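## Task

The rack's front holds twelve drive blanks in three rows of four. Press each one that protrudes fully home until it stops and latches, but leave alone the bottom-row blank that is second counting from the left when facing the rack. The rack is free-standing: it must not tip beyond a slight amount (more fails the task) and must finish in its original place.

## Robot and tools

Robot: two six-joint arms, left_arm and right_arm, each with a parallel two-finger gripper and a wrist camera. Measured bases in the scene frame: left_arm at (+0.007, +0.260, 0) m, right_arm at (-0.011, -0.355, 0) m, both nearly unrotated. A two-camera stand is fixed behind the arms. Fixed cameras: cam_head_left, cam_head_right, cam_high, cam_low; wrist cameras: cam_left_wrist, cam_right_wrist. All images are 672x504.

Scene frame: origin at table-top height midway between the nominal bases, +x points out across the table, +z up, +y toward left_arm. Image left/right is not arm left/right. Reported hand positions (end_effector_position, metres) and quaternions (end_effector_quat_wxyz) are in this frame; they may be off by a few cm, more at long reach. end_effector_position sits between the finger pads, roughly 1 cm behind the tips. The fingers point along the gripper's +z axis and open along its y axis.

execute_actions(actions, cameras): actions is a list of actions; each action is a table of at most 15 rows, one row per 1/30 s step; if shorter, its last row repeats to fill 15 steps. Each row has 14 numbers in [-1, 1]: left_arm dx, dy, dz, rx, ry, rz, opening, then the same seven for right_arm. Both arms are always in the row. The six pose numbers are offsets, not poses: they are measured along that arm's own Hand target axes, counted from the Hand target at the start of the action (every row counts from that same start, not from the prior row). 1.0 equals 0.6 m for dx/dy/dz and 180 degrees for rx/ry/rz, which together form one rotation vector. Because each new action starts from the current Hand target, repeating an offset moves further. Opening is absolute: +1 fully open (0.093 m), -1 closed. Sending six zeros re-asks for the current Hand target; to keep a gripper unchanged, resend its current opening (0 is a real command). Images are returned only for an empty actions list or when cameras names them.

move(target, speed, blend, opening_speed, grip_force, blocking, cameras): target is one 14-number row as above or a list of up to 15 rows; every row is an offset from the same starting Hand targets in their own axes, not chained. speed is top path speed in m/s (0.002 to 2.9, default 0.25; rotation up to twice that in rad/s), one value or one per target. blend (m) rounds corners of a list; 0 stops at each target. opening_speed is per second on the -1..+1 scale (0.2 or more). grip_force is newtons per pad, 10 to 50, one value or one per arm; it persists. blocking=false returns after about 0.5 s while motion continues. Paths are straight, end together, last at least 0.5 s and at most 10 s, and do not avoid obstacles or the other arm. Avoid paths near an arm's own base. The result adds a move: line: done, off_target, moving, held or fault, plus limits (paced = pose clipped, held = steps withheld). done means within 10 mm and 2 degrees; it says nothing about contact.

wait(seconds 0 to 10, cameras): lets time pass, holding commands. stop(cameras): brakes a running move. zoom_image(camera, region [x0, y0, x1, y1] pixels, at most 504 by 504) enlarges part of the newest image of cam_head_left, cam_head_right, cam_left_wrist or cam_right_wrist. read_manual(section) returns only licence texts. finished_scene(scene) ends the current scene by its number; irreversible.

Result lines: Hand target (last commanded pose after clipping; next offsets start here), end_effector pose, grip_measured (+1 open, -1 closed; pads meet near -0.94), Joint positions (last value is gripper opening in m), Joint velocities (may be omitted when all within noise), Joint torques (include arm weight; joints 1-3 wrap at ±28 N m), Tool commands, Motor temperatures, actions left. MOTOR HOT appears at 75 °C; at 90 °C an over-temperature fault folds that arm for the rest of the scene.

Control notes: orientation commands are clipped to 40 degrees from the measured orientation each step. Friction and gravity can leave the gripper short, low or tilted; small moves may not happen or may go sideways. Check position and tilt after each move and correct. A blocked arm keeps pushing until you command its target back behind the gripper. Faster moves and targets set further past contact press harder.

Avoid: tipping or shifting the unfastened rack (push blanks gently, straight in, with the rack face square to the push, and not past the latch point); pressing the excluded blank; hitting the table, rack or stand hard; arms or grippers touching each other (the clearance check does not cover grippers or wrist cameras); strain on a wrist camera cable; anything falling off the table; long stretched-out holds or pushing against unreachable poses, which heat motors.

Each tool is called as name(argument=value, ...), one argument or row to a line, values as JSON.

## Session

execute_actions(
  actions=[],
)

Scene clock: 0.00 s.
left_arm: end_effector_position=(+0.3944, +0.2656, +0.0714) grip_measured=+1.000 end_effector_quat_wxyz=(+0.505, -0.053, +0.858, +0.075) | right_arm: end_effector_position=(+0.3643, -0.3992, +0.0550) grip_measured=+1.000 end_effector_quat_wxyz=(+0.518, +0.085, +0.844, -0.110)
Joint positions: left_arm=[-0.103 1.541 0.455 0.565 -0.275 -0.069 0.093] | right_arm=[0.042 1.618 0.363 0.778 0.285 0.034 0.093]
Joint velocities: within noise
Joint torques (N m): no reading
Motor temperatures (°C): left_arm=[28 32 36 38 25 26 28] | right_arm=[25 31 35 30 29 27 26]
Heat: left arm: 38 °C; right arm: 35 °C.
Hand target: left_arm +0.3951, +0.2655, +0.0730; +0.506, -0.053, +0.858, +0.075 | right_arm +0.3686, -0.3992, +0.0633; +0.529, +0.087, +0.837, -0.109
Tool commands: left_gripper/opening=+1.0 right_gripper/opening=+1.0
camera_calibration:
cam_left_wrist: T_world_to_cam=[[0.163524, -0.983163, -0.0815553, 0.202191], [-0.796314, -0.082742, -0.599197, 0.419166], [0.58236, 0.162927, -0.796437, -0.129714], [0, 0, 0, 1]] pos_world=[0.376265, 0.254603, 0.164344]
cam_right_wrist: T_world_to_cam=[[-0.250205, -0.962886, 0.101231, -0.298688], [-0.777623, 0.137566, -0.613496, 0.409015], [0.576801, -0.232219, -0.783183, -0.175189], [0, 0, 0, 1]] pos_world=[0.344376, -0.384551, 0.14396]

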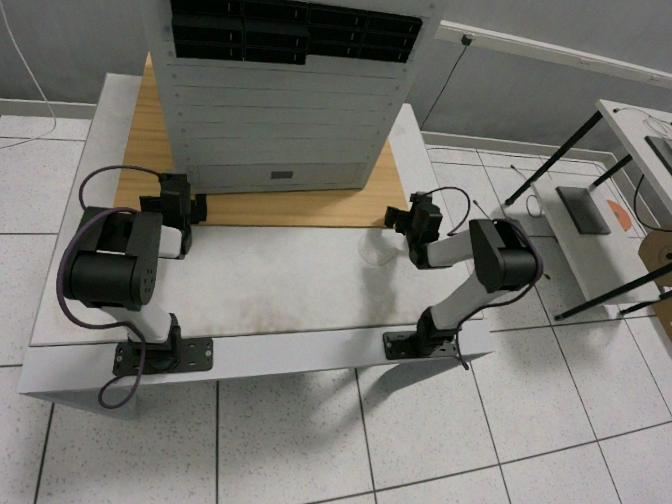

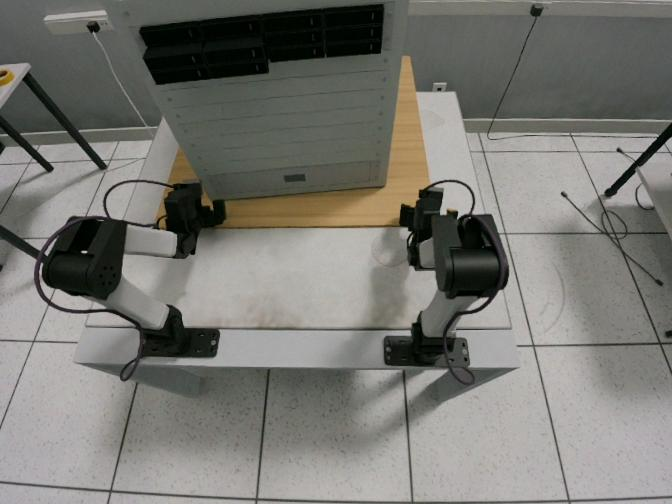

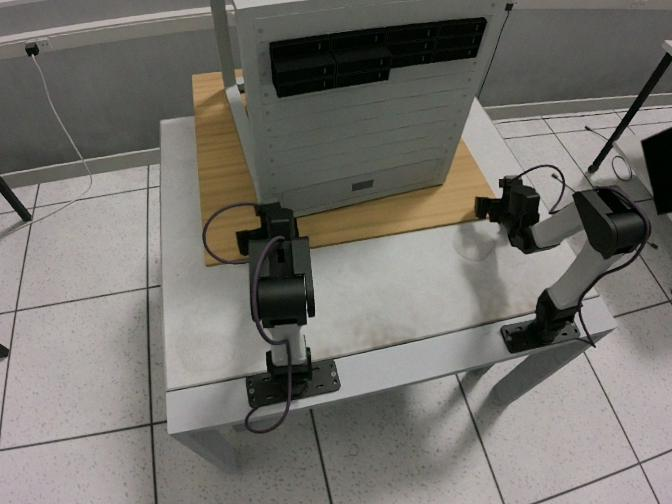

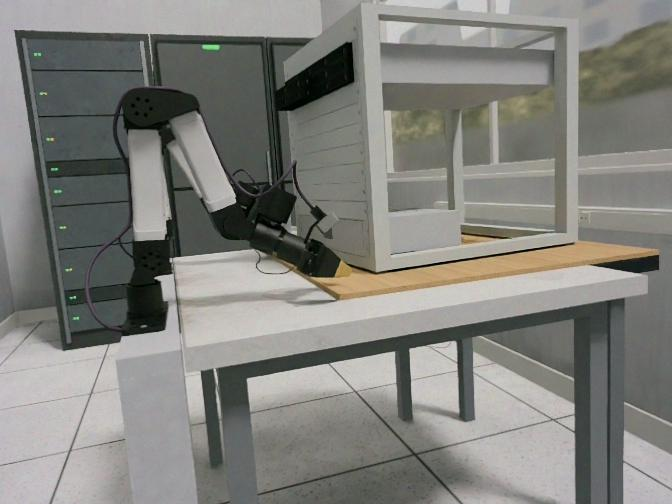

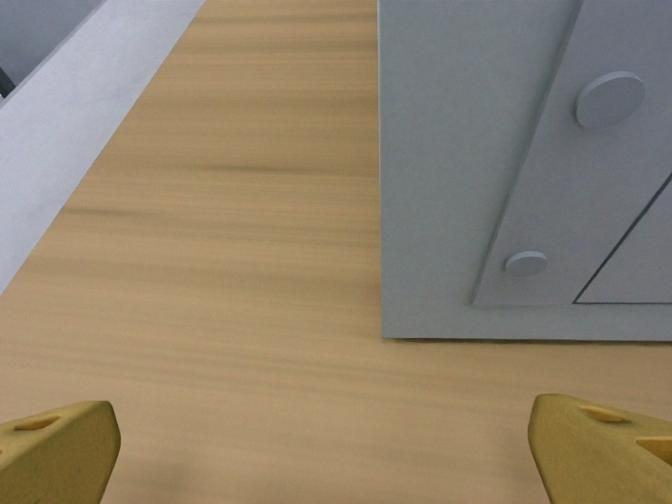

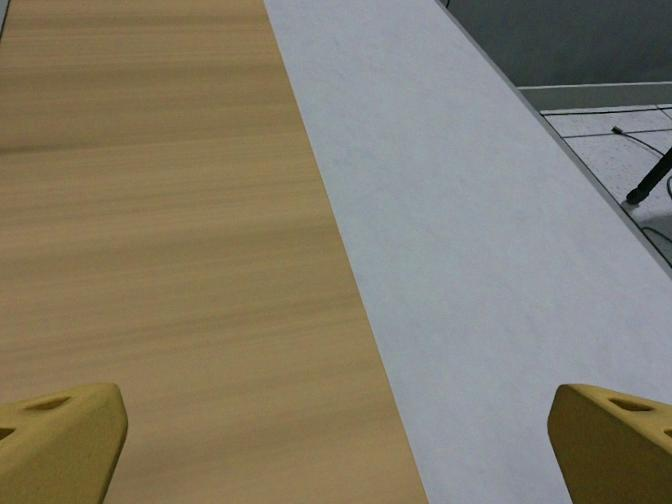

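zoom_image(
  camera="cam_high",
  region=[250, 0, 510, 110],
)

zoom_image(
  camera="cam_head_right",
  region=[120, 0, 400, 100],
)

zoom_image(
  camera="cam_low",
  region=[260, 0, 400, 130],
)

zoom_image(
  camera="cam_head_left",
  region=[150, 0, 440, 100],
)

Scaled by 1.938 from the camera's 672x504 image, which has a finer 960x720 frame.

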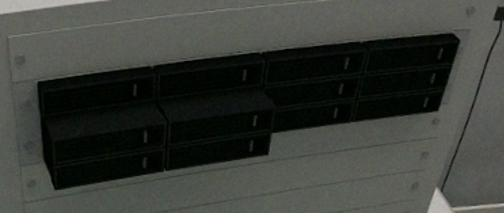

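Scaled by 1.800 from the camera's 672x504 image, which has a finer 960x720 frame.

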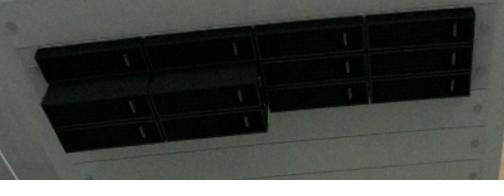

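Scaled by 3.600 from the camera's 672x504 image, which has a finer 960x720 frame.

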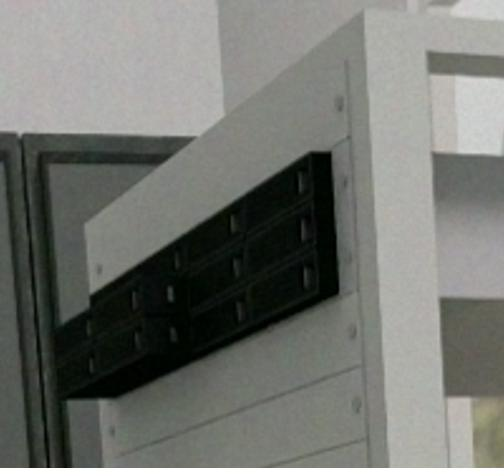

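Scaled by 1.738 from the camera's 672x504 image, which has a finer 960x720 frame.

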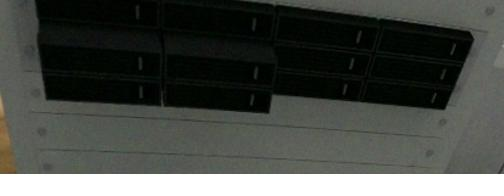

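move(
  target=[-0.511,-0.1475,-0.578,0.058,-0.160,-0.010,-1,0,0,0,0,0,0,1],
  speed=0.2,
  cameras=["cam_left_wrist","cam_low","cam_high"],
)

Scene clock: 15.70 s.
left_arm: end_effector_position=(+0.2611, +0.1184, +0.4954) grip_measured=-0.991 end_effector_quat_wxyz=(+0.707, +0.003, +0.708, -0.003) | right_arm: end_effector_position=(+0.3642, -0.3992, +0.0550) grip_measured=+1.000 end_effector_quat_wxyz=(+0.517, +0.085, +0.844, -0.110)
Joint positions: left_arm=[-1.024 1.055 1.465 -0.414 -1.017 -0.003 0] | right_arm=[0.042 1.618 0.363 0.777 0.285 0.034 0.093]
Joint torques (N m): left_arm=[-0.29 -0.85 7.66 1.79 -0.24 0.02] | right_arm=[0.01 -6.71 5.15 1.89 0.19 0.11]
Heat: left arm: 42 °C; right arm: 36 °C.
Hand target: left_arm +0.2599, +0.1201, +0.5005; +0.707, -0.001, +0.708, +0.000 | right_arm +0.3686, -0.3992, +0.0633; +0.529, +0.087, +0.837, -0.109
Off the commanded pose: left_arm 0.005 m, 1 deg | right_arm 0.009 m, 2 deg.
move: done
camera_calibration:
cam_left_wrist: T_world_to_cam=[[-0.00844545, -0.999939, -0.00718035, 0.123846], [-0.414006, 0.0100328, -0.910219, 0.598136], [0.910235, -0.0047145, -0.414066, 0.0543293], [0, 0, 0, 1]] pos_world=[0.199225, 0.118094, 0.567819]
Images, in order (width x height): cam_high 672x504, cam_low 672x504, cam_left_wrist 672x504.

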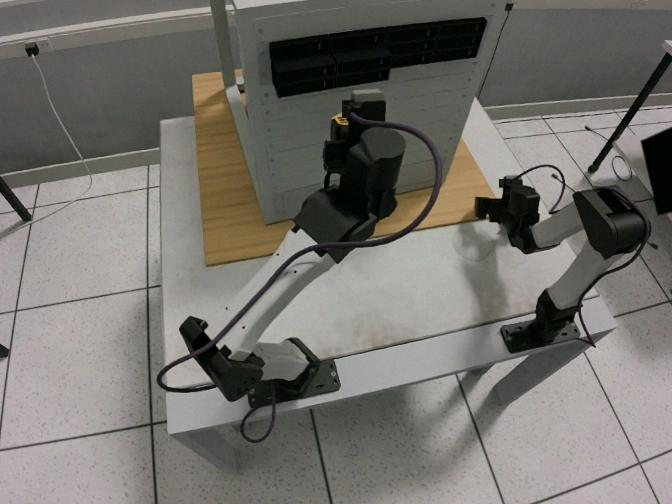

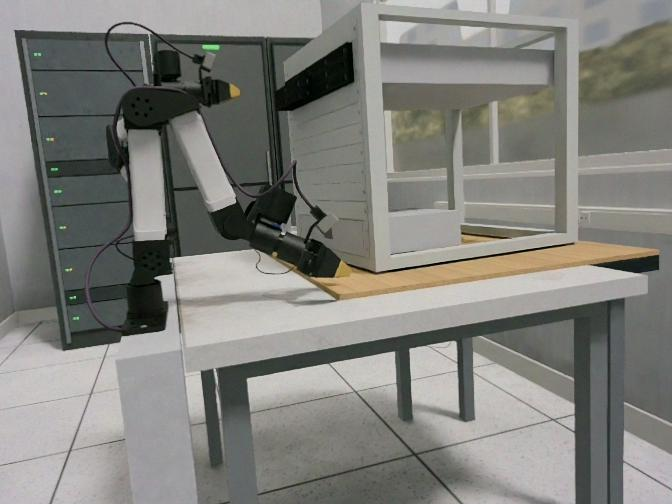

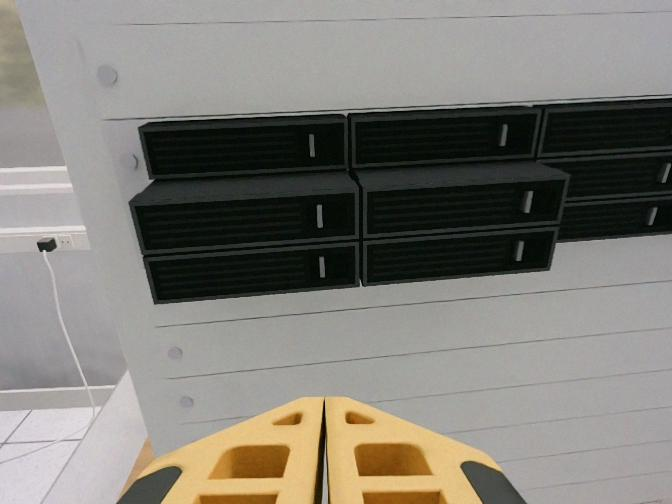

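move(
  target=[0,0.06,0.133,-0.0273,0.1389,-0.0061,-1,0,0,0,0,0,0,1],
  speed=0.15,
  cameras=["cam_left_wrist","cam_low","cam_high","cam_head_left"],
)

Scene clock: 36.20 s.
left_arm: end_effector_position=(+0.3377, +0.1576, +0.5039) grip_measured=-0.991 end_effector_quat_wxyz=(+0.544, -0.037, +0.838, +0.027) | right_arm: end_effector_position=(+0.3642, -0.3992, +0.0550) grip_measured=+1.000 end_effector_quat_wxyz=(+0.517, +0.085, +0.844, -0.110)
Joint positions: left_arm=[-0.582 1.697 2.643 -1.465 -0.609 -0.312 0] | right_arm=[0.042 1.618 0.363 0.777 0.285 0.034 0.093]
Joint torques (N m): left_arm=[0.76 -3.85 4.96 1.88 -0.11 -0.1] | right_arm=[-0.06 -6.67 4.88 1.89 0.2 0.05]
Motor temperatures (°C): left_arm=[28 32 41 43 25 26 28] | right_arm=[25 33 37 34 29 27 26]
Heat: left arm: 43 °C; right arm: 37 °C.
Hand target: left_arm +0.3396, +0.1563, +0.5003; +0.536, -0.037, +0.843, +0.024 | right_arm +0.3686, -0.3992, +0.0633; +0.529, +0.087, +0.837, -0.109
Off the commanded pose: left_arm 0.004 m, 1 deg | right_arm 0.009 m, 2 deg.
move: done
camera_calibration:
cam_left_wrist: T_world_to_cam=[[0.0884069, -0.996027, -0.0106876, 0.132212], [-0.745274, -0.0590237, -0.664141, 0.635975], [0.660872, 0.0666799, -0.747531, 0.229348], [0, 0, 0, 1]] pos_world=[0.310717, 0.153931, 0.595235]
Images, in order (width x height): cam_head_left 672x504, cam_high 672x504, cam_low 672x504, cam_left_wrist 672x504.

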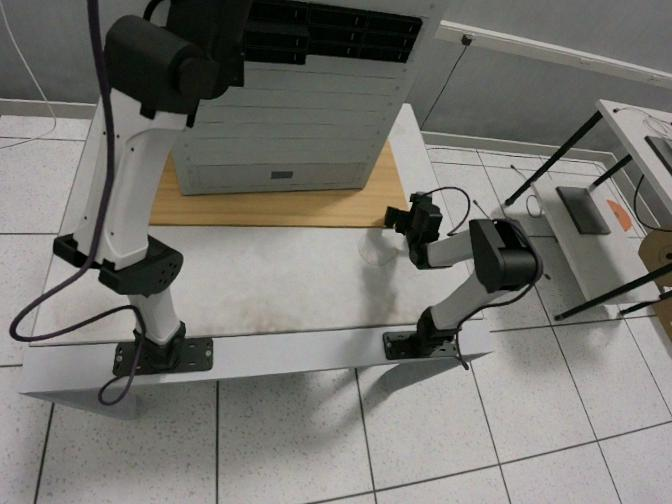

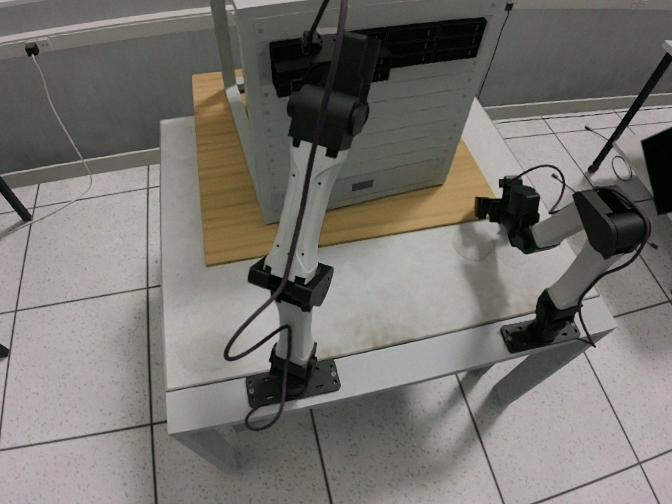

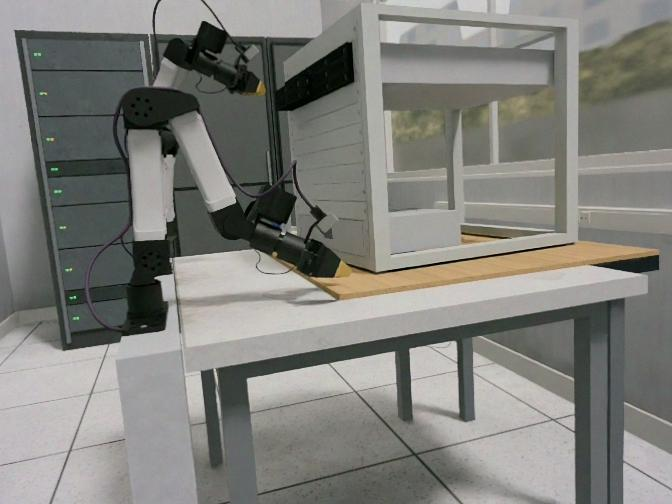

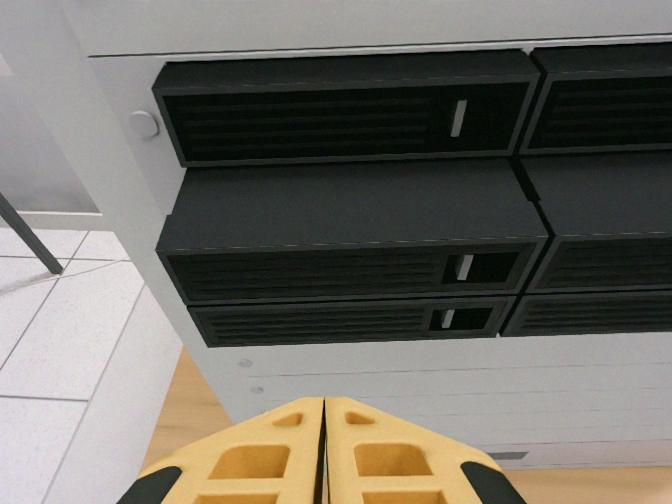

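move(
  target=[-0.0187,-0.0123,0.04,0,0,0,-1,0,0,0,0,0,0,1],
  speed=0.06,
  cameras=["cam_left_wrist"],
)

Scene clock: 41.77 s.
left_arm: end_effector_position=(+0.3641, +0.1527, +0.5049) grip_measured=-0.991 end_effector_quat_wxyz=(+0.548, -0.043, +0.835, +0.022) | right_arm: end_effector_position=(+0.3642, -0.3992, +0.0550) grip_measured=+1.000 end_effector_quat_wxyz=(+0.517, +0.085, +0.844, -0.110)
Joint positions: left_arm=[-0.538 1.839 2.841 -1.495 -0.571 -0.294 0] | right_arm=[0.042 1.618 0.363 0.777 0.285 0.034 0.093]
Joint torques (N m): left_arm=[0.77 -4.79 4.64 1.91 -0.1 0.05] | right_arm=[-0.01 -6.58 5.15 1.81 0.21 0.07]
Heat: left arm: 43 °C; right arm: 37 °C.
Hand target: left_arm +0.3667, +0.1512, +0.5002; +0.536, -0.037, +0.843, +0.024 | right_arm +0.3686, -0.3992, +0.0633; +0.529, +0.087, +0.837, -0.109
Off the commanded pose: left_arm 0.005 m, 2 deg | right_arm 0.009 m, 2 deg.
move: done
camera_calibration:
cam_left_wrist: T_world_to_cam=[[0.0915966, -0.995789, 0.00366601, 0.116545], [-0.737387, -0.070301, -0.671802, 0.658727], [0.669231, 0.0588315, -0.740721, 0.207645], [0, 0, 0, 1]] pos_world=[0.336099, 0.150147, 0.595914]
Images, in order (width x height): cam_left_wrist 672x504.

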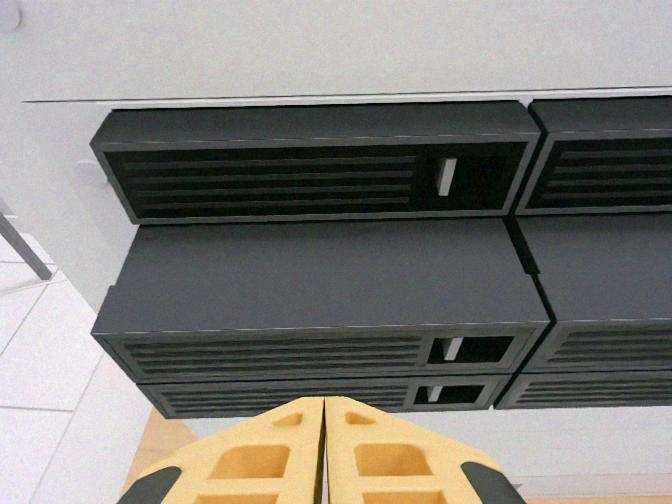

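move(
  target=[-0.0159,-0.0007,0.022,0,0,0,-1,0,0,0,0,0,0,1],
  speed=0.03,
  cameras=["cam_left_wrist"],
)

Scene clock: 45.60 s.
left_arm: end_effector_position=(+0.3773, +0.1550, +0.5025) grip_measured=-0.991 end_effector_quat_wxyz=(+0.548, -0.037, +0.835, +0.026) | right_arm: end_effector_position=(+0.3642, -0.3992, +0.0550) grip_measured=+1.000 end_effector_quat_wxyz=(+0.517, +0.085, +0.844, -0.110)
Joint positions: left_arm=[-0.504 1.863 2.849 -1.468 -0.542 -0.26 0] | right_arm=[0.042 1.618 0.363 0.777 0.285 0.034 0.093]
Joint torques (N m): left_arm=[0.77 -5.12 4.71 2.22 -0.08 0.04] | right_arm=[-0.17 -6.58 5.08 1.83 0.18 0.03]
Heat: left arm: 43 °C; right arm: 37 °C.
Hand target: left_arm +0.3827, +0.1521, +0.5033; +0.536, -0.037, +0.843, +0.024 | right_arm +0.3686, -0.3992, +0.0633; +0.529, +0.087, +0.837, -0.109
Off the commanded pose: left_arm 0.006 m, 2 deg | right_arm 0.009 m, 2 deg.
elbow stopped short (left arm): the move would have taken joint 3 (elbow) straighter than the controller allows.
move: done
camera_calibration:
cam_left_wrist: T_world_to_cam=[[0.0870151, -0.996155, -0.0101873, 0.126401], [-0.7384, -0.0576287, -0.671896, 0.665438], [0.668726, 0.0659874, -0.740575, 0.195978], [0, 0, 0, 1]] pos_world=[0.349305, 0.151332, 0.593529]
Images, in order (width x height): cam_left_wrist 672x504.

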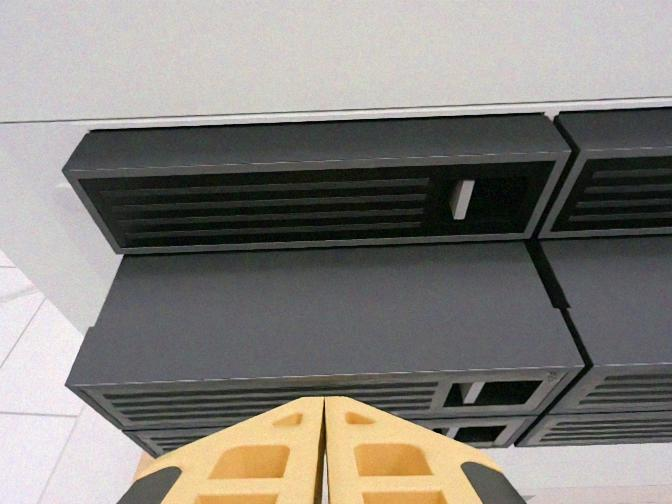

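move(
  target=[0.0052,0.0043,-0.0305,0,-0.0556,0,-1,0,0,0,0,0,0,1],
  speed=0.06,
  cameras=["cam_left_wrist"],
)

Scene clock: 55.00 s.
left_arm: end_effector_position=(+0.3700, +0.1498, +0.5034) grip_measured=-0.991 end_effector_quat_wxyz=(+0.600, -0.032, +0.799, +0.025) | right_arm: end_effector_position=(+0.3642, -0.3992, +0.0550) grip_measured=+1.000 end_effector_quat_wxyz=(+0.517, +0.085, +0.844, -0.110)
Joint positions: left_arm=[-0.549 1.534 2.196 -1.007 -0.603 -0.199 0] | right_arm=[0.042 1.618 0.363 0.777 0.285 0.034 0.093]
Joint torques (N m): left_arm=[-0.34 -7.57 3.62 2.27 -0.36 0.04] | right_arm=[-0.05 -6.69 5.04 1.85 0.19 0.03]
Heat: left arm: 45 °C; right arm: 37 °C.
Hand target: left_arm +0.3646, +0.1531, +0.5083; +0.608, -0.035, +0.793, +0.027 | right_arm +0.3686, -0.3992, +0.0633; +0.529, +0.087, +0.837, -0.109
Off the commanded pose: left_arm 0.008 m, 1 deg | right_arm 0.009 m, 2 deg.
move: done
camera_calibration:
cam_left_wrist: T_world_to_cam=[[0.0781789, -0.996902, -0.00868215, 0.124533], [-0.648373, -0.0442274, -0.760037, 0.6695], [0.757298, 0.0650482, -0.649821, 0.123462], [0, 0, 0, 1]] pos_world=[0.330852, 0.145727, 0.590154]
Images, in order (width x height): cam_left_wrist 672x504.

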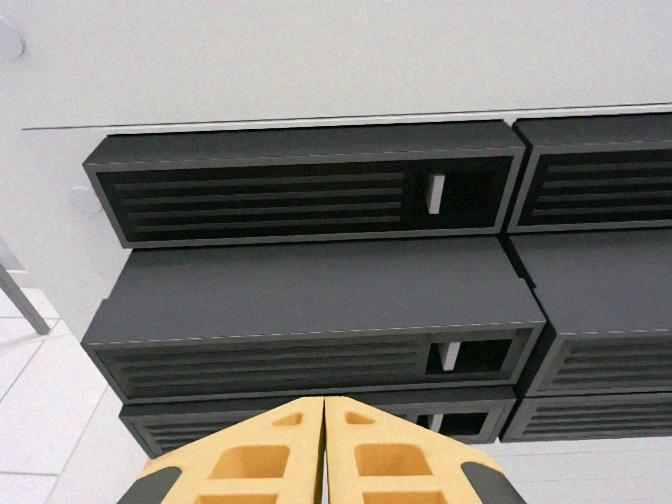

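move(
  target=[
    [-0.0097,0,-0.0026,0,0,0,-1,0,0,0,0,0,0,1],
    [-0.0227,0.0007,0.046,0,0,0,-1,0,0,0,0,0,0,1],
  ],
  speed=0.03,
  blend=[0.003,0],
  cameras=["cam_left_wrist","cam_low"],
)

Scene clock: 59.43 s.
left_arm: end_effector_position=(+0.3903, +0.1584, +0.5121) grip_measured=-0.991 end_effector_quat_wxyz=(+0.606, -0.038, +0.794, +0.032) | right_arm: end_effector_position=(+0.3642, -0.3992, +0.0550) grip_measured=+1.000 end_effector_quat_wxyz=(+0.517, +0.085, +0.844, -0.110)
Joint positions: left_arm=[-0.489 1.608 2.299 -1.009 -0.568 -0.171 0] | right_arm=[0.042 1.618 0.363 0.777 0.285 0.034 0.093]
Joint torques (N m): left_arm=[0.83 -4.31 6.67 2.22 -0.04 0.03] | right_arm=[0.05 -6.6 5.09 1.83 0.18 0.06]
Heat: left arm: 45 °C; right arm: 37 °C.
Hand target: left_arm +0.3946, +0.1562, +0.5142; +0.608, -0.035, +0.793, +0.027 | right_arm +0.3686, -0.3992, +0.0633; +0.529, +0.087, +0.837, -0.109
Off the commanded pose: left_arm 0.005 m, 1 deg | right_arm 0.009 m, 2 deg.
move: done
camera_calibration:
cam_left_wrist: T_world_to_cam=[[0.0972321, -0.995193, -0.0116896, 0.125451], [-0.635923, -0.0530871, -0.769925, 0.691193], [0.765603, 0.0822951, -0.638028, 0.101271], [0, 0, 0, 1]] pos_world=[0.349814, 0.153207, 0.598247]
Images, in order (width x height): cam_low 672x504, cam_left_wrist 672x504.

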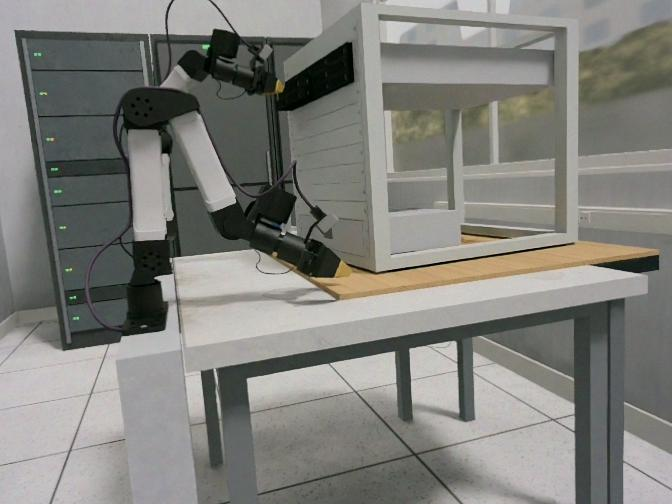

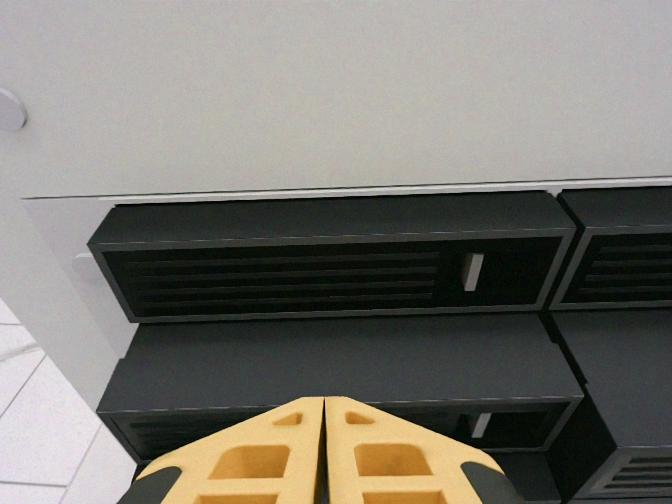

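move(
  target=[0.0062,-0.0017,0.0222,0,0,0,-1,0,0,0,0,0,0,1],
  speed=0.03,
  cameras=["cam_left_wrist"],
)

Scene clock: 62.67 s.
left_arm: end_effector_position=(+0.3965, +0.1609, +0.5170) grip_measured=-0.991 end_effector_quat_wxyz=(+0.615, -0.042, +0.787, +0.026) | right_arm: end_effector_position=(+0.3642, -0.3992, +0.0550) grip_measured=+1.000 end_effector_quat_wxyz=(+0.517, +0.085, +0.844, -0.110)
Joint positions: left_arm=[-0.468 1.614 2.299 -0.973 -0.547 -0.164 0] | right_arm=[0.042 1.618 0.363 0.777 0.285 0.034 0.093]
Joint torques (N m): left_arm=[0.84 -4.42 3.38 2.37 -0.01 0.03] | right_arm=[-0.12 -6.75 5.09 1.85 0.18 0.02]
Heat: left arm: 45 °C; right arm: 37 °C.
Hand target: left_arm +0.4066, +0.1563, +0.5072; +0.608, -0.035, +0.793, +0.027 | right_arm +0.3686, -0.3992, +0.0633; +0.529, +0.087, +0.837, -0.109
Off the commanded pose: left_arm 0.015 m, 1 deg | right_arm 0.009 m, 2 deg.
move: off_target (left_arm)
camera_calibration:
cam_left_wrist: T_world_to_cam=[[0.0962128, -0.995353, 0.00398266, 0.11963], [-0.617717, -0.0628463, -0.783885, 0.700648], [0.780493, 0.0729596, -0.620893, 0.0861069], [0, 0, 0, 1]] pos_world=[0.354086, 0.156824, 0.602214]
Images, in order (width x height): cam_left_wrist 672x504.

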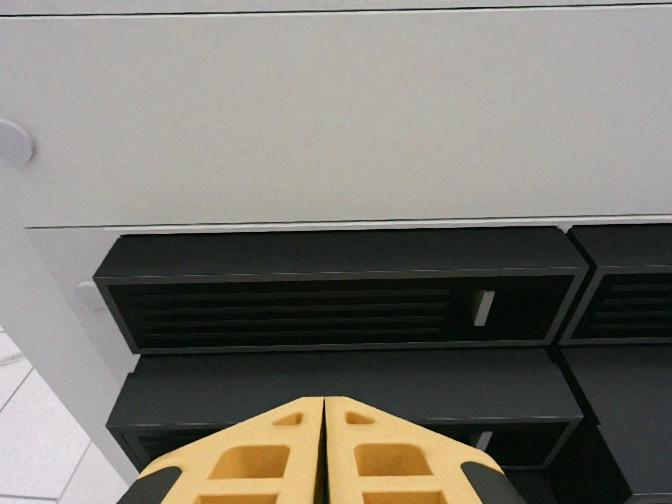

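move(
  target=[
    [0,0.001,-0.0373,0,0,0,-1,0,0,0,0,0,0,1],
    [0.0173,0.0015,-0.0325,0,0,0,-1,0,0,0,0,0,0,1],
  ],
  speed=0.05,
  cameras=["cam_left_wrist"],
)

Scene clock: 68.93 s.
left_arm: end_effector_position=(+0.3909, +0.1519, +0.4967) grip_measured=-0.991 end_effector_quat_wxyz=(+0.600, -0.027, +0.799, +0.028) | right_arm: end_effector_position=(+0.3642, -0.3992, +0.0550) grip_measured=+1.000 end_effector_quat_wxyz=(+0.517, +0.085, +0.844, -0.110)
Joint positions: left_arm=[-0.499 1.564 2.18 -0.951 -0.555 -0.168 0] | right_arm=[0.042 1.618 0.363 0.777 0.285 0.034 0.093]
Joint torques (N m): left_arm=[-0.21 -8.25 3.79 2.31 -0.33 -0.08] | right_arm=[-0.14 -6.58 5.11 1.89 0.17 0.02]
Heat: left arm: 45 °C; right arm: 37 °C.
Hand target: left_arm +0.3851, +0.1553, +0.5022; +0.608, -0.035, +0.793, +0.027 | right_arm +0.3686, -0.3992, +0.0633; +0.529, +0.087, +0.837, -0.109
Off the commanded pose: left_arm 0.009 m, 2 deg | right_arm 0.009 m, 2 deg.
move: done
camera_calibration:
cam_left_wrist: T_world_to_cam=[[0.0747133, -0.99699, -0.0207195, 0.132173], [-0.650095, -0.0329409, -0.759139, 0.67651], [0.756171, 0.0701874, -0.650599, 0.103234], [0, 0, 0, 1]] pos_world=[0.351858, 0.146814, 0.583468]
Images, in order (width x height): cam_left_wrist 672x504.

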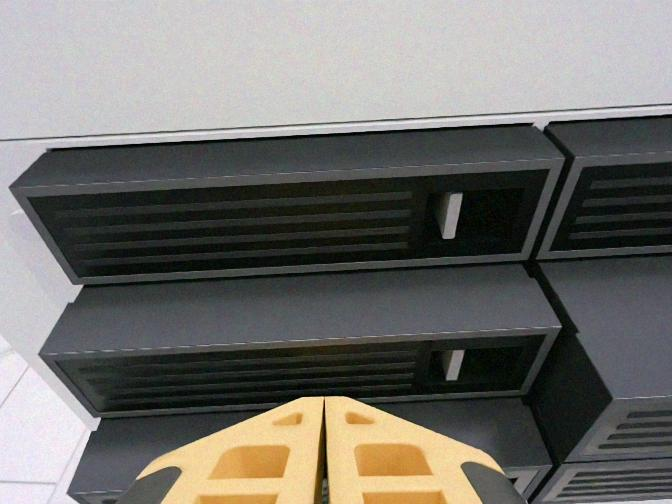

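move(
  target=[
    [-0.0092,0,-0.0078,0,0,0,-1,0,0,0,0,0,0,1],
    [-0.0167,0.002,0.0302,0,0,0,-1,0,0,0,0,0,0,1],
  ],
  speed=0.03,
  cameras=["cam_left_wrist"],
)

Scene clock: 73.03 s.
left_arm: end_effector_position=(+0.4005, +0.1599, +0.5038) grip_measured=-0.991 end_effector_quat_wxyz=(+0.604, -0.037, +0.795, +0.032) | right_arm: end_effector_position=(+0.3642, -0.3992, +0.0550) grip_measured=+1.000 end_effector_quat_wxyz=(+0.517, +0.085, +0.844, -0.110)
Joint positions: left_arm=[-0.464 1.603 2.244 -0.959 -0.542 -0.162 0] | right_arm=[0.042 1.618 0.363 0.777 0.285 0.034 0.093]
Joint torques (N m): left_arm=[0.83 -4.56 6.89 2.26 -0.03 0.04] | right_arm=[-0.28 -6.48 5.15 1.86 0.15 0.03]
Heat: left arm: 46 °C; right arm: 37 °C.
Hand target: left_arm +0.4049, +0.1582, +0.5072; +0.608, -0.035, +0.793, +0.027 | right_arm +0.3686, -0.3992, +0.0633; +0.529, +0.087, +0.837, -0.109
Off the commanded pose: left_arm 0.006 m, 1 deg | right_arm 0.009 m, 2 deg.
move: done
camera_calibration:
cam_left_wrist: T_world_to_cam=[[0.0952989, -0.99536, -0.0132623, 0.127369], [-0.639201, -0.0509749, -0.767348, 0.691114], [0.763112, 0.0816048, -0.641093, 0.0906837], [0, 0, 0, 1]] pos_world=[0.360421, 0.154607, 0.590151]
Images, in order (width x height): cam_left_wrist 672x504.

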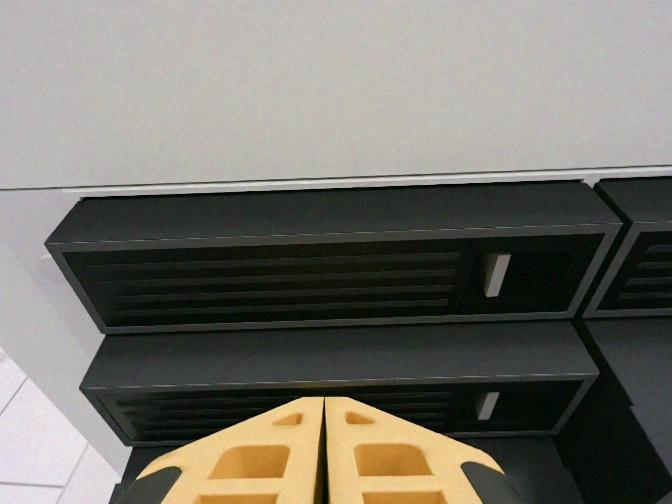

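move(
  target=[-0.0070,-0.002,0.025,0,0,0,-1,0,0,0,0,0,0,1],
  speed=0.03,
  cameras=["cam_left_wrist"],
)

Scene clock: 75.63 s.
left_arm: end_effector_position=(+0.4140, +0.1613, +0.5053) grip_measured=-0.991 end_effector_quat_wxyz=(+0.605, -0.039, +0.795, +0.033) | right_arm: end_effector_position=(+0.3642, -0.3992, +0.0550) grip_measured=+1.000 end_effector_quat_wxyz=(+0.517, +0.085, +0.844, -0.110)
Joint positions: left_arm=[-0.44 1.655 2.307 -0.964 -0.524 -0.154 0] | right_arm=[0.042 1.618 0.363 0.777 0.285 0.034 0.093]
Joint torques (N m): left_arm=[0.94 -4.55 6.87 2.3 0.03 0.04] | right_arm=[0.01 -6.57 5.12 1.85 0.16 0.06]
Heat: left arm: 46 °C; right arm: 37 °C.
Hand target: left_arm +0.4206, +0.1584, +0.5074; +0.608, -0.035, +0.793, +0.027 | right_arm +0.3686, -0.3992, +0.0633; +0.529, +0.087, +0.837, -0.109
Off the commanded pose: left_arm 0.007 m, 1 deg | right_arm 0.009 m, 2 deg.
move: done
camera_calibration:
cam_left_wrist: T_world_to_cam=[[0.099698, -0.994924, -0.013629, 0.125806], [-0.637894, -0.053397, -0.768271, 0.701245], [0.763644, 0.0852889, -0.63998, 0.0798309], [0, 0, 0, 1]] pos_world=[0.373815, 0.155803, 0.591551]
Images, in order (width x height): cam_left_wrist 672x504.

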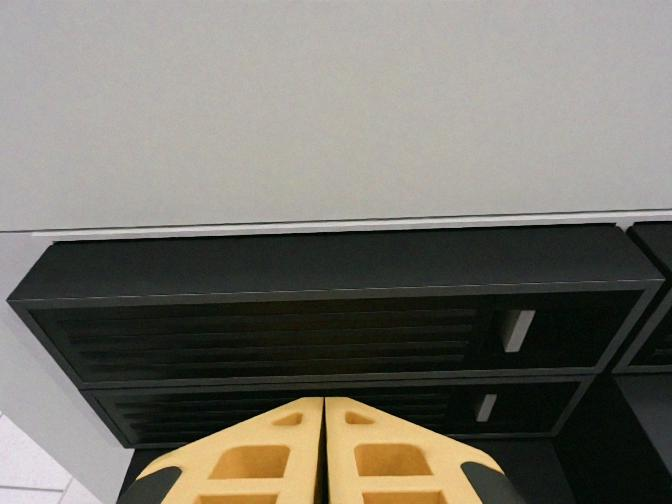

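move(
  target=[-0.0030,-0.0008,0.0100,0,0,0,-1,0,0,0,0,0,0,1],
  speed=0.02,
  cameras=["cam_left_wrist"],
)

Scene clock: 77.73 s.
left_arm: end_effector_position=(+0.4145, +0.1614, +0.5053) grip_measured=-0.991 end_effector_quat_wxyz=(+0.601, -0.035, +0.798, +0.033) | right_arm: end_effector_position=(+0.3642, -0.3992, +0.0550) grip_measured=+1.000 end_effector_quat_wxyz=(+0.517, +0.085, +0.844, -0.110)
Joint positions: left_arm=[-0.435 1.671 2.339 -0.991 -0.513 -0.15 0] | right_arm=[0.042 1.618 0.363 0.777 0.285 0.034 0.093]
Joint torques (N m): left_arm=[1.4 -3.74 6.46 2.55 0.01 0.05] | right_arm=[0.01 -6.68 5.12 1.81 0.15 0]
Heat: left arm: 46 °C; right arm: 37 °C.
Hand target: left_arm +0.4269, +0.1586, +0.5075; +0.608, -0.035, +0.793, +0.027 | right_arm +0.3686, -0.3992, +0.0633; +0.529, +0.087, +0.837, -0.109
Off the commanded pose: left_arm 0.013 m, 1 deg | right_arm 0.009 m, 2 deg.
move: off_target (left_arm)
camera_calibration:
cam_left_wrist: T_world_to_cam=[[0.0935195, -0.995439, -0.0188669, 0.131166], [-0.646321, -0.0462846, -0.761661, 0.700532], [0.757313, 0.0834242, -0.647702, 0.086183], [0, 0, 0, 1]] pos_world=[0.375234, 0.155802, 0.591863]
Images, in order (width x height): cam_left_wrist 672x504.

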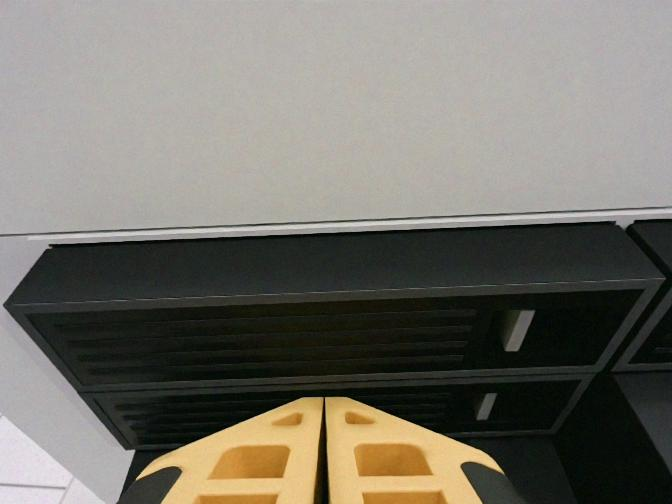

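move(
  target=[-0.0030,-0.0008,0.0130,0,0,0,-1,0,0,0,0,0,0,1],
  speed=0.02,
  cameras=["cam_left_wrist","cam_low"],
)

Scene clock: 79.50 s.
left_arm: end_effector_position=(+0.4152, +0.1614, +0.5052) grip_measured=-0.991 end_effector_quat_wxyz=(+0.597, -0.030, +0.801, +0.033) | right_arm: end_effector_position=(+0.3642, -0.3992, +0.0550) grip_measured=+1.000 end_effector_quat_wxyz=(+0.517, +0.085, +0.844, -0.110)
Joint positions: left_arm=[-0.43 1.686 2.372 -1.017 -0.5 -0.147 0] | right_arm=[0.042 1.618 0.363 0.777 0.285 0.034 0.093]
Joint torques (N m): left_arm=[1.99 -2.71 5.94 2.83 0 0.05] | right_arm=[-0.13 -6.75 5 1.85 0.17 0.04]
Heat: left arm: 46 °C; right arm: 37 °C.
Hand target: left_arm +0.4349, +0.1587, +0.5072; +0.608, -0.035, +0.793, +0.027 | right_arm +0.3686, -0.3992, +0.0633; +0.529, +0.087, +0.837, -0.109
Off the commanded pose: left_arm 0.020 m, 2 deg | right_arm 0.009 m, 2 deg.
move: off_target (left_arm)
camera_calibration:
cam_left_wrist: T_world_to_cam=[[0.0850121, -0.996107, -0.0233373, 0.136988], [-0.654604, -0.038178, -0.755007, 0.69967], [0.751177, 0.0794615, -0.655301, 0.0926619], [0, 0, 0, 1]] pos_world=[0.376756, 0.155804, 0.592174]
Images, in order (width x height): cam_low 672x504, cam_left_wrist 672x504.

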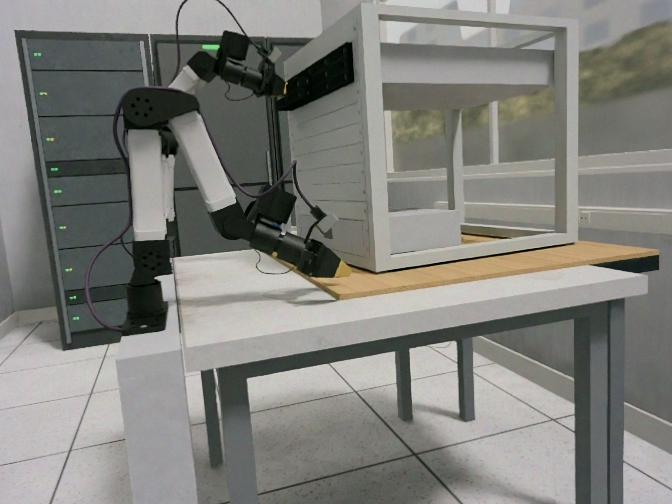

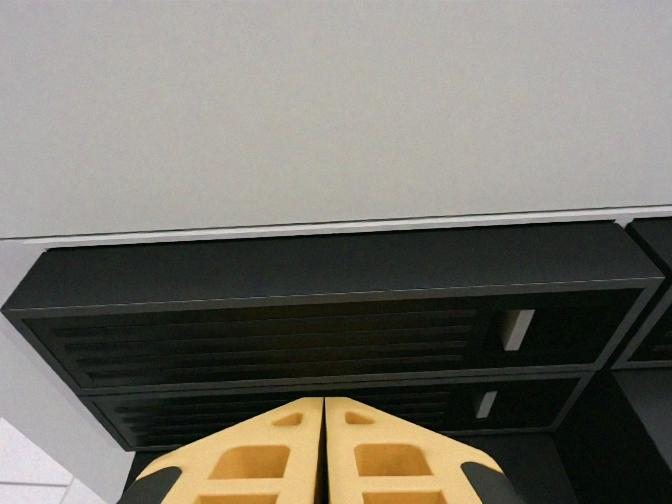

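move(
  target=[-0.0060,-0.0016,0.0240,0,0,0,-1,0,0,0,0,0,0,1],
  speed=0.02,
  cameras=["cam_left_wrist","cam_low"],
)

Scene clock: 81.90 s.
left_arm: end_effector_position=(+0.4163, +0.1615, +0.5050) grip_measured=-0.991 end_effector_quat_wxyz=(+0.590, -0.023, +0.807, +0.031) | right_arm: end_effector_position=(+0.3642, -0.3992, +0.0550) grip_measured=+1.000 end_effector_quat_wxyz=(+0.517, +0.085, +0.844, -0.110)
Joint positions: left_arm=[-0.42 1.716 2.433 -1.065 -0.476 -0.141 0] | right_arm=[0.042 1.618 0.363 0.777 0.285 0.034 0.093]
Joint torques (N m): left_arm=[2.97 -1.03 5.03 3.32 -0.05 0.05] | right_arm=[-0.09 -6.57 5.12 1.86 0.16 0.06]
Heat: left arm: 47 °C; right arm: 37 °C.
Hand target: left_arm +0.4498, +0.1591, +0.5070; +0.608, -0.035, +0.793, +0.027 | right_arm +0.3686, -0.3992, +0.0633; +0.529, +0.087, +0.837, -0.109
Off the commanded pose: left_arm 0.034 m, 3 deg | right_arm 0.009 m, 2 deg.
move: off_target (left_arm)
camera_calibration:
cam_left_wrist: T_world_to_cam=[[0.0704295, -0.997069, -0.0298805, 0.14654], [-0.668565, -0.0249516, -0.743235, 0.698052], [0.740311, 0.0723228, -0.668363, 0.103982], [0, 0, 0, 1]] pos_world=[0.379393, 0.156008, 0.592693]
Images, in order (width x height): cam_low 672x504, cam_left_wrist 672x504.

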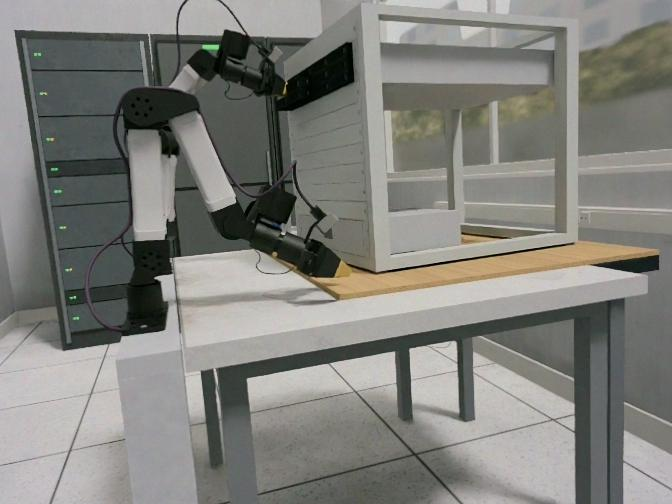

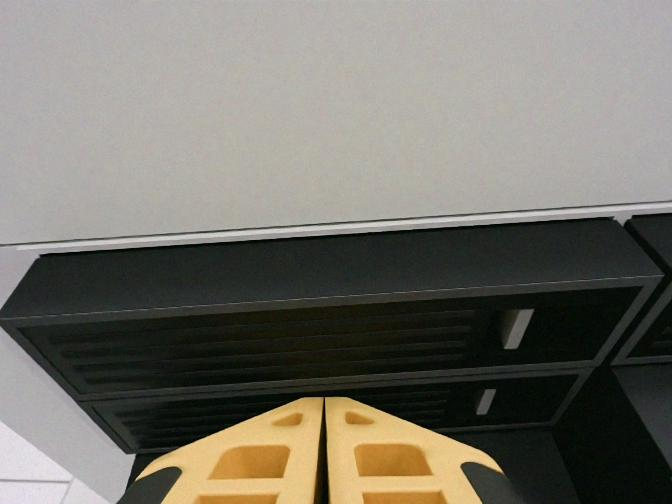

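move(
  target=[
    [0.0222,0.007,-0.1143,0,0,0,-1,0,0,0,0,0,0,1],
    [0.0817,0.0075,-0.1242,0,0,0,-1,0,0,0,0,0,0,1],
  ],
  speed=0.08,
  cameras=["cam_left_wrist"],
)

Scene clock: 86.60 s.
left_arm: end_effector_position=(+0.3696, +0.1535, +0.4755) grip_measured=-0.991 end_effector_quat_wxyz=(+0.601, -0.028, +0.798, +0.028) | right_arm: end_effector_position=(+0.3642, -0.3992, +0.0550) grip_measured=+1.000 end_effector_quat_wxyz=(+0.517, +0.085, +0.844, -0.110)
Joint positions: left_arm=[-0.537 1.418 1.93 -0.851 -0.592 -0.183 0] | right_arm=[0.042 1.618 0.363 0.777 0.285 0.034 0.093]
Joint torques (N m): left_arm=[-0.38 -6.95 4.12 2.3 -0.35 -0.08] | right_arm=[-0.05 -6.63 5.07 1.88 0.18 0.06]
Motor temperatures (°C): left_arm=[28 34 38 49 25 26 27] | right_arm=[25 34 37 35 28 27 26]
Heat: left arm: 49 °C; right arm: 37 °C.
Hand target: left_arm +0.3650, +0.1561, +0.4790; +0.608, -0.035, +0.793, +0.027 | right_arm +0.3686, -0.3992, +0.0633; +0.529, +0.087, +0.837, -0.109
Off the commanded pose: left_arm 0.006 m, 1 deg | right_arm 0.009 m, 2 deg.
move: done
camera_calibration:
cam_left_wrist: T_world_to_cam=[[0.0754732, -0.996975, -0.0185833, 0.133688], [-0.647669, -0.0348428, -0.761125, 0.64695], [0.758175, 0.0694804, -0.648339, 0.103756], [0, 0, 0, 1]] pos_world=[0.330254, 0.148616, 0.562163]
Images, in order (width x height): cam_left_wrist 672x504.

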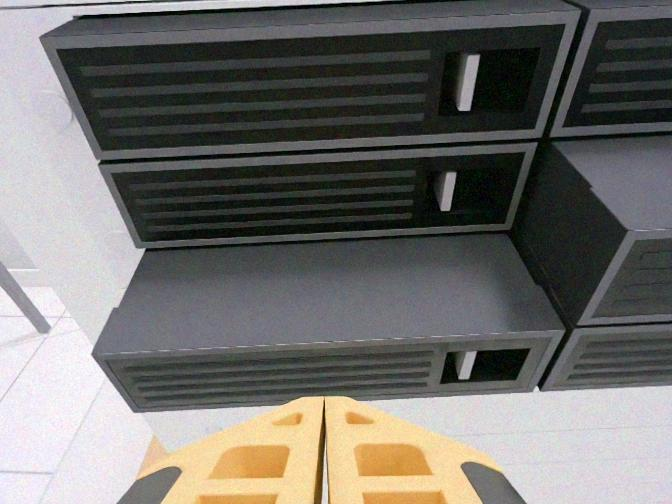

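move(
  target=[-0.0168,-0.004,0.0818,0,0,0,-1,0,0,0,0,0,0,1],
  speed=0.03,
  cameras=["cam_left_wrist"],
)

Scene clock: 90.20 s.
left_arm: end_effector_position=(+0.4079, +0.1623, +0.4703) grip_measured=-0.991 end_effector_quat_wxyz=(+0.601, -0.038, +0.798, +0.037) | right_arm: end_effector_position=(+0.3642, -0.3992, +0.0550) grip_measured=+1.000 end_effector_quat_wxyz=(+0.517, +0.085, +0.844, -0.110)
Joint positions: left_arm=[-0.449 1.509 1.973 -0.79 -0.537 -0.157 0] | right_arm=[0.042 1.618 0.363 0.777 0.285 0.034 0.093]
Joint torques (N m): left_arm=[0.83 -3.95 7.79 2.4 0.06 0.04] | right_arm=[0.01 -6.8 5.01 1.85 0.18 0.06]
Heat: left arm: 48 °C; right arm: 37 °C.
Hand target: left_arm +0.4149, +0.1581, +0.4760; +0.608, -0.035, +0.793, +0.027 | right_arm +0.3686, -0.3992, +0.0633; +0.529, +0.087, +0.837, -0.109
Off the commanded pose: left_arm 0.010 m, 2 deg | right_arm 0.009 m, 2 deg.
move: done
camera_calibration:
cam_left_wrist: T_world_to_cam=[[0.104049, -0.994352, -0.0209133, 0.128501], [-0.645518, -0.0515204, -0.762005, 0.670329], [0.756624, 0.0927859, -0.647233, 0.0670287], [0, 0, 0, 1]] pos_world=[0.368623, 0.156091, 0.556865]
Images, in order (width x height): cam_left_wrist 672x504.

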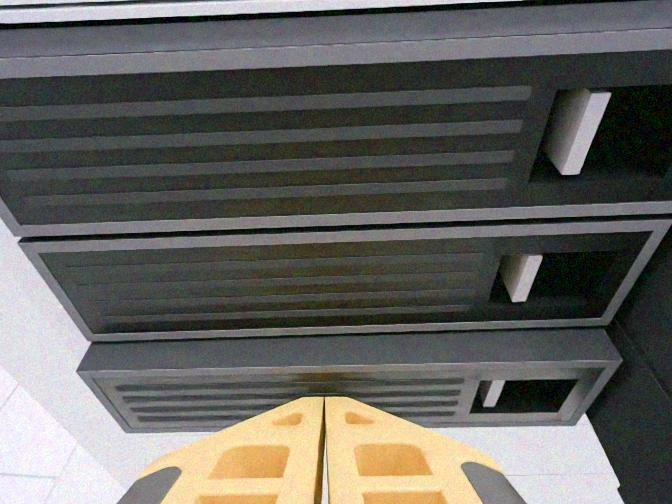

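move(
  target=[-0.0120,-0.003,0.0310,0,0,0,-1,0,0,0,0,0,0,1],
  speed=0.025,
  cameras=["cam_left_wrist"],
)

Scene clock: 92.17 s.
left_arm: end_effector_position=(+0.4159, +0.1627, +0.4714) grip_measured=-0.991 end_effector_quat_wxyz=(+0.592, -0.031, +0.805, +0.040) | right_arm: end_effector_position=(+0.3642, -0.3992, +0.0550) grip_measured=+1.000 end_effector_quat_wxyz=(+0.517, +0.085, +0.844, -0.110)
Joint positions: left_arm=[-0.431 1.559 2.054 -0.842 -0.511 -0.147 0] | right_arm=[0.042 1.618 0.363 0.777 0.285 0.034 0.093]
Joint torques (N m): left_arm=[1.81 -2.45 7.23 2.92 0.09 0.05] | right_arm=[-0.03 -6.54 5.12 1.86 0.16 0.07]
Heat: left arm: 48 °C; right arm: 37 °C.
Hand target: left_arm +0.4349, +0.1581, +0.4782; +0.608, -0.035, +0.793, +0.027 | right_arm +0.3686, -0.3992, +0.0633; +0.529, +0.087, +0.837, -0.109
Off the commanded pose: left_arm 0.021 m, 3 deg | right_arm 0.009 m, 2 deg.
move: off_target (left_arm)
camera_calibration:
cam_left_wrist: T_world_to_cam=[[0.0947121, -0.994916, -0.0342181, 0.138352], [-0.66397, -0.0375221, -0.746817, 0.674661], [0.741737, 0.0934524, -0.664149, 0.075753], [0, 0, 0, 1]] pos_world=[0.378663, 0.155884, 0.558894]
Images, in order (width x height): cam_left_wrist 672x504.

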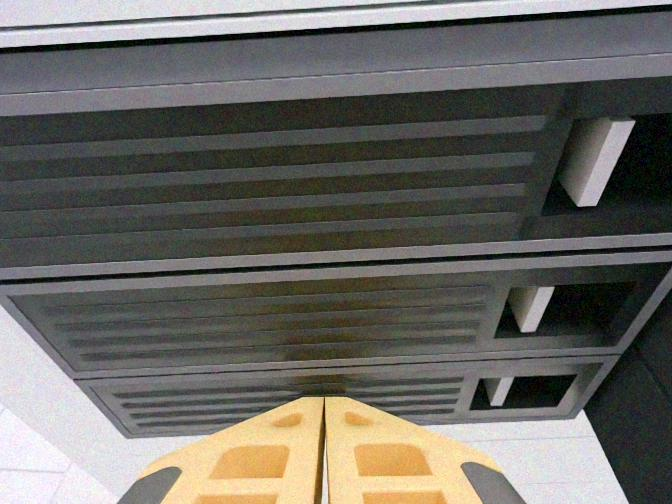

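Flush. A bit more to ensure latch.

move(
  target=[-0.0070,-0.0018,0.0260,0,0,0,-1,0,0,0,0,0,0,1],
  speed=0.025,
)

Scene clock: 94.13 s.
left_arm: end_effector_position=(+0.4172, +0.1627, +0.4711) grip_measured=-0.991 end_effector_quat_wxyz=(+0.582, -0.023, +0.812, +0.039) | right_arm: end_effector_position=(+0.3642, -0.3992, +0.0550) grip_measured=+1.000 end_effector_quat_wxyz=(+0.517, +0.085, +0.844, -0.110)
Joint positions: left_arm=[-0.421 1.584 2.105 -0.891 -0.487 -0.141 0] | right_arm=[0.042 1.618 0.363 0.777 0.285 0.034 0.093]
Joint torques (N m): left_arm=[2.89 -0.47 6.37 3.48 0.04 0.05] | right_arm=[-0.13 -6.87 5.15 1.83 0.2 0.02]
Heat: left arm: 49 °C; right arm: 37 °C.
Hand target: left_arm +0.4511, +0.1584, +0.4781; +0.608, -0.035, +0.793, +0.027 | right_arm +0.3686, -0.3992, +0.0633; +0.529, +0.087, +0.837, -0.109
Off the commanded pose: left_arm 0.035 m, 4 deg | right_arm 0.009 m, 2 deg.
move: off_target (left_arm)


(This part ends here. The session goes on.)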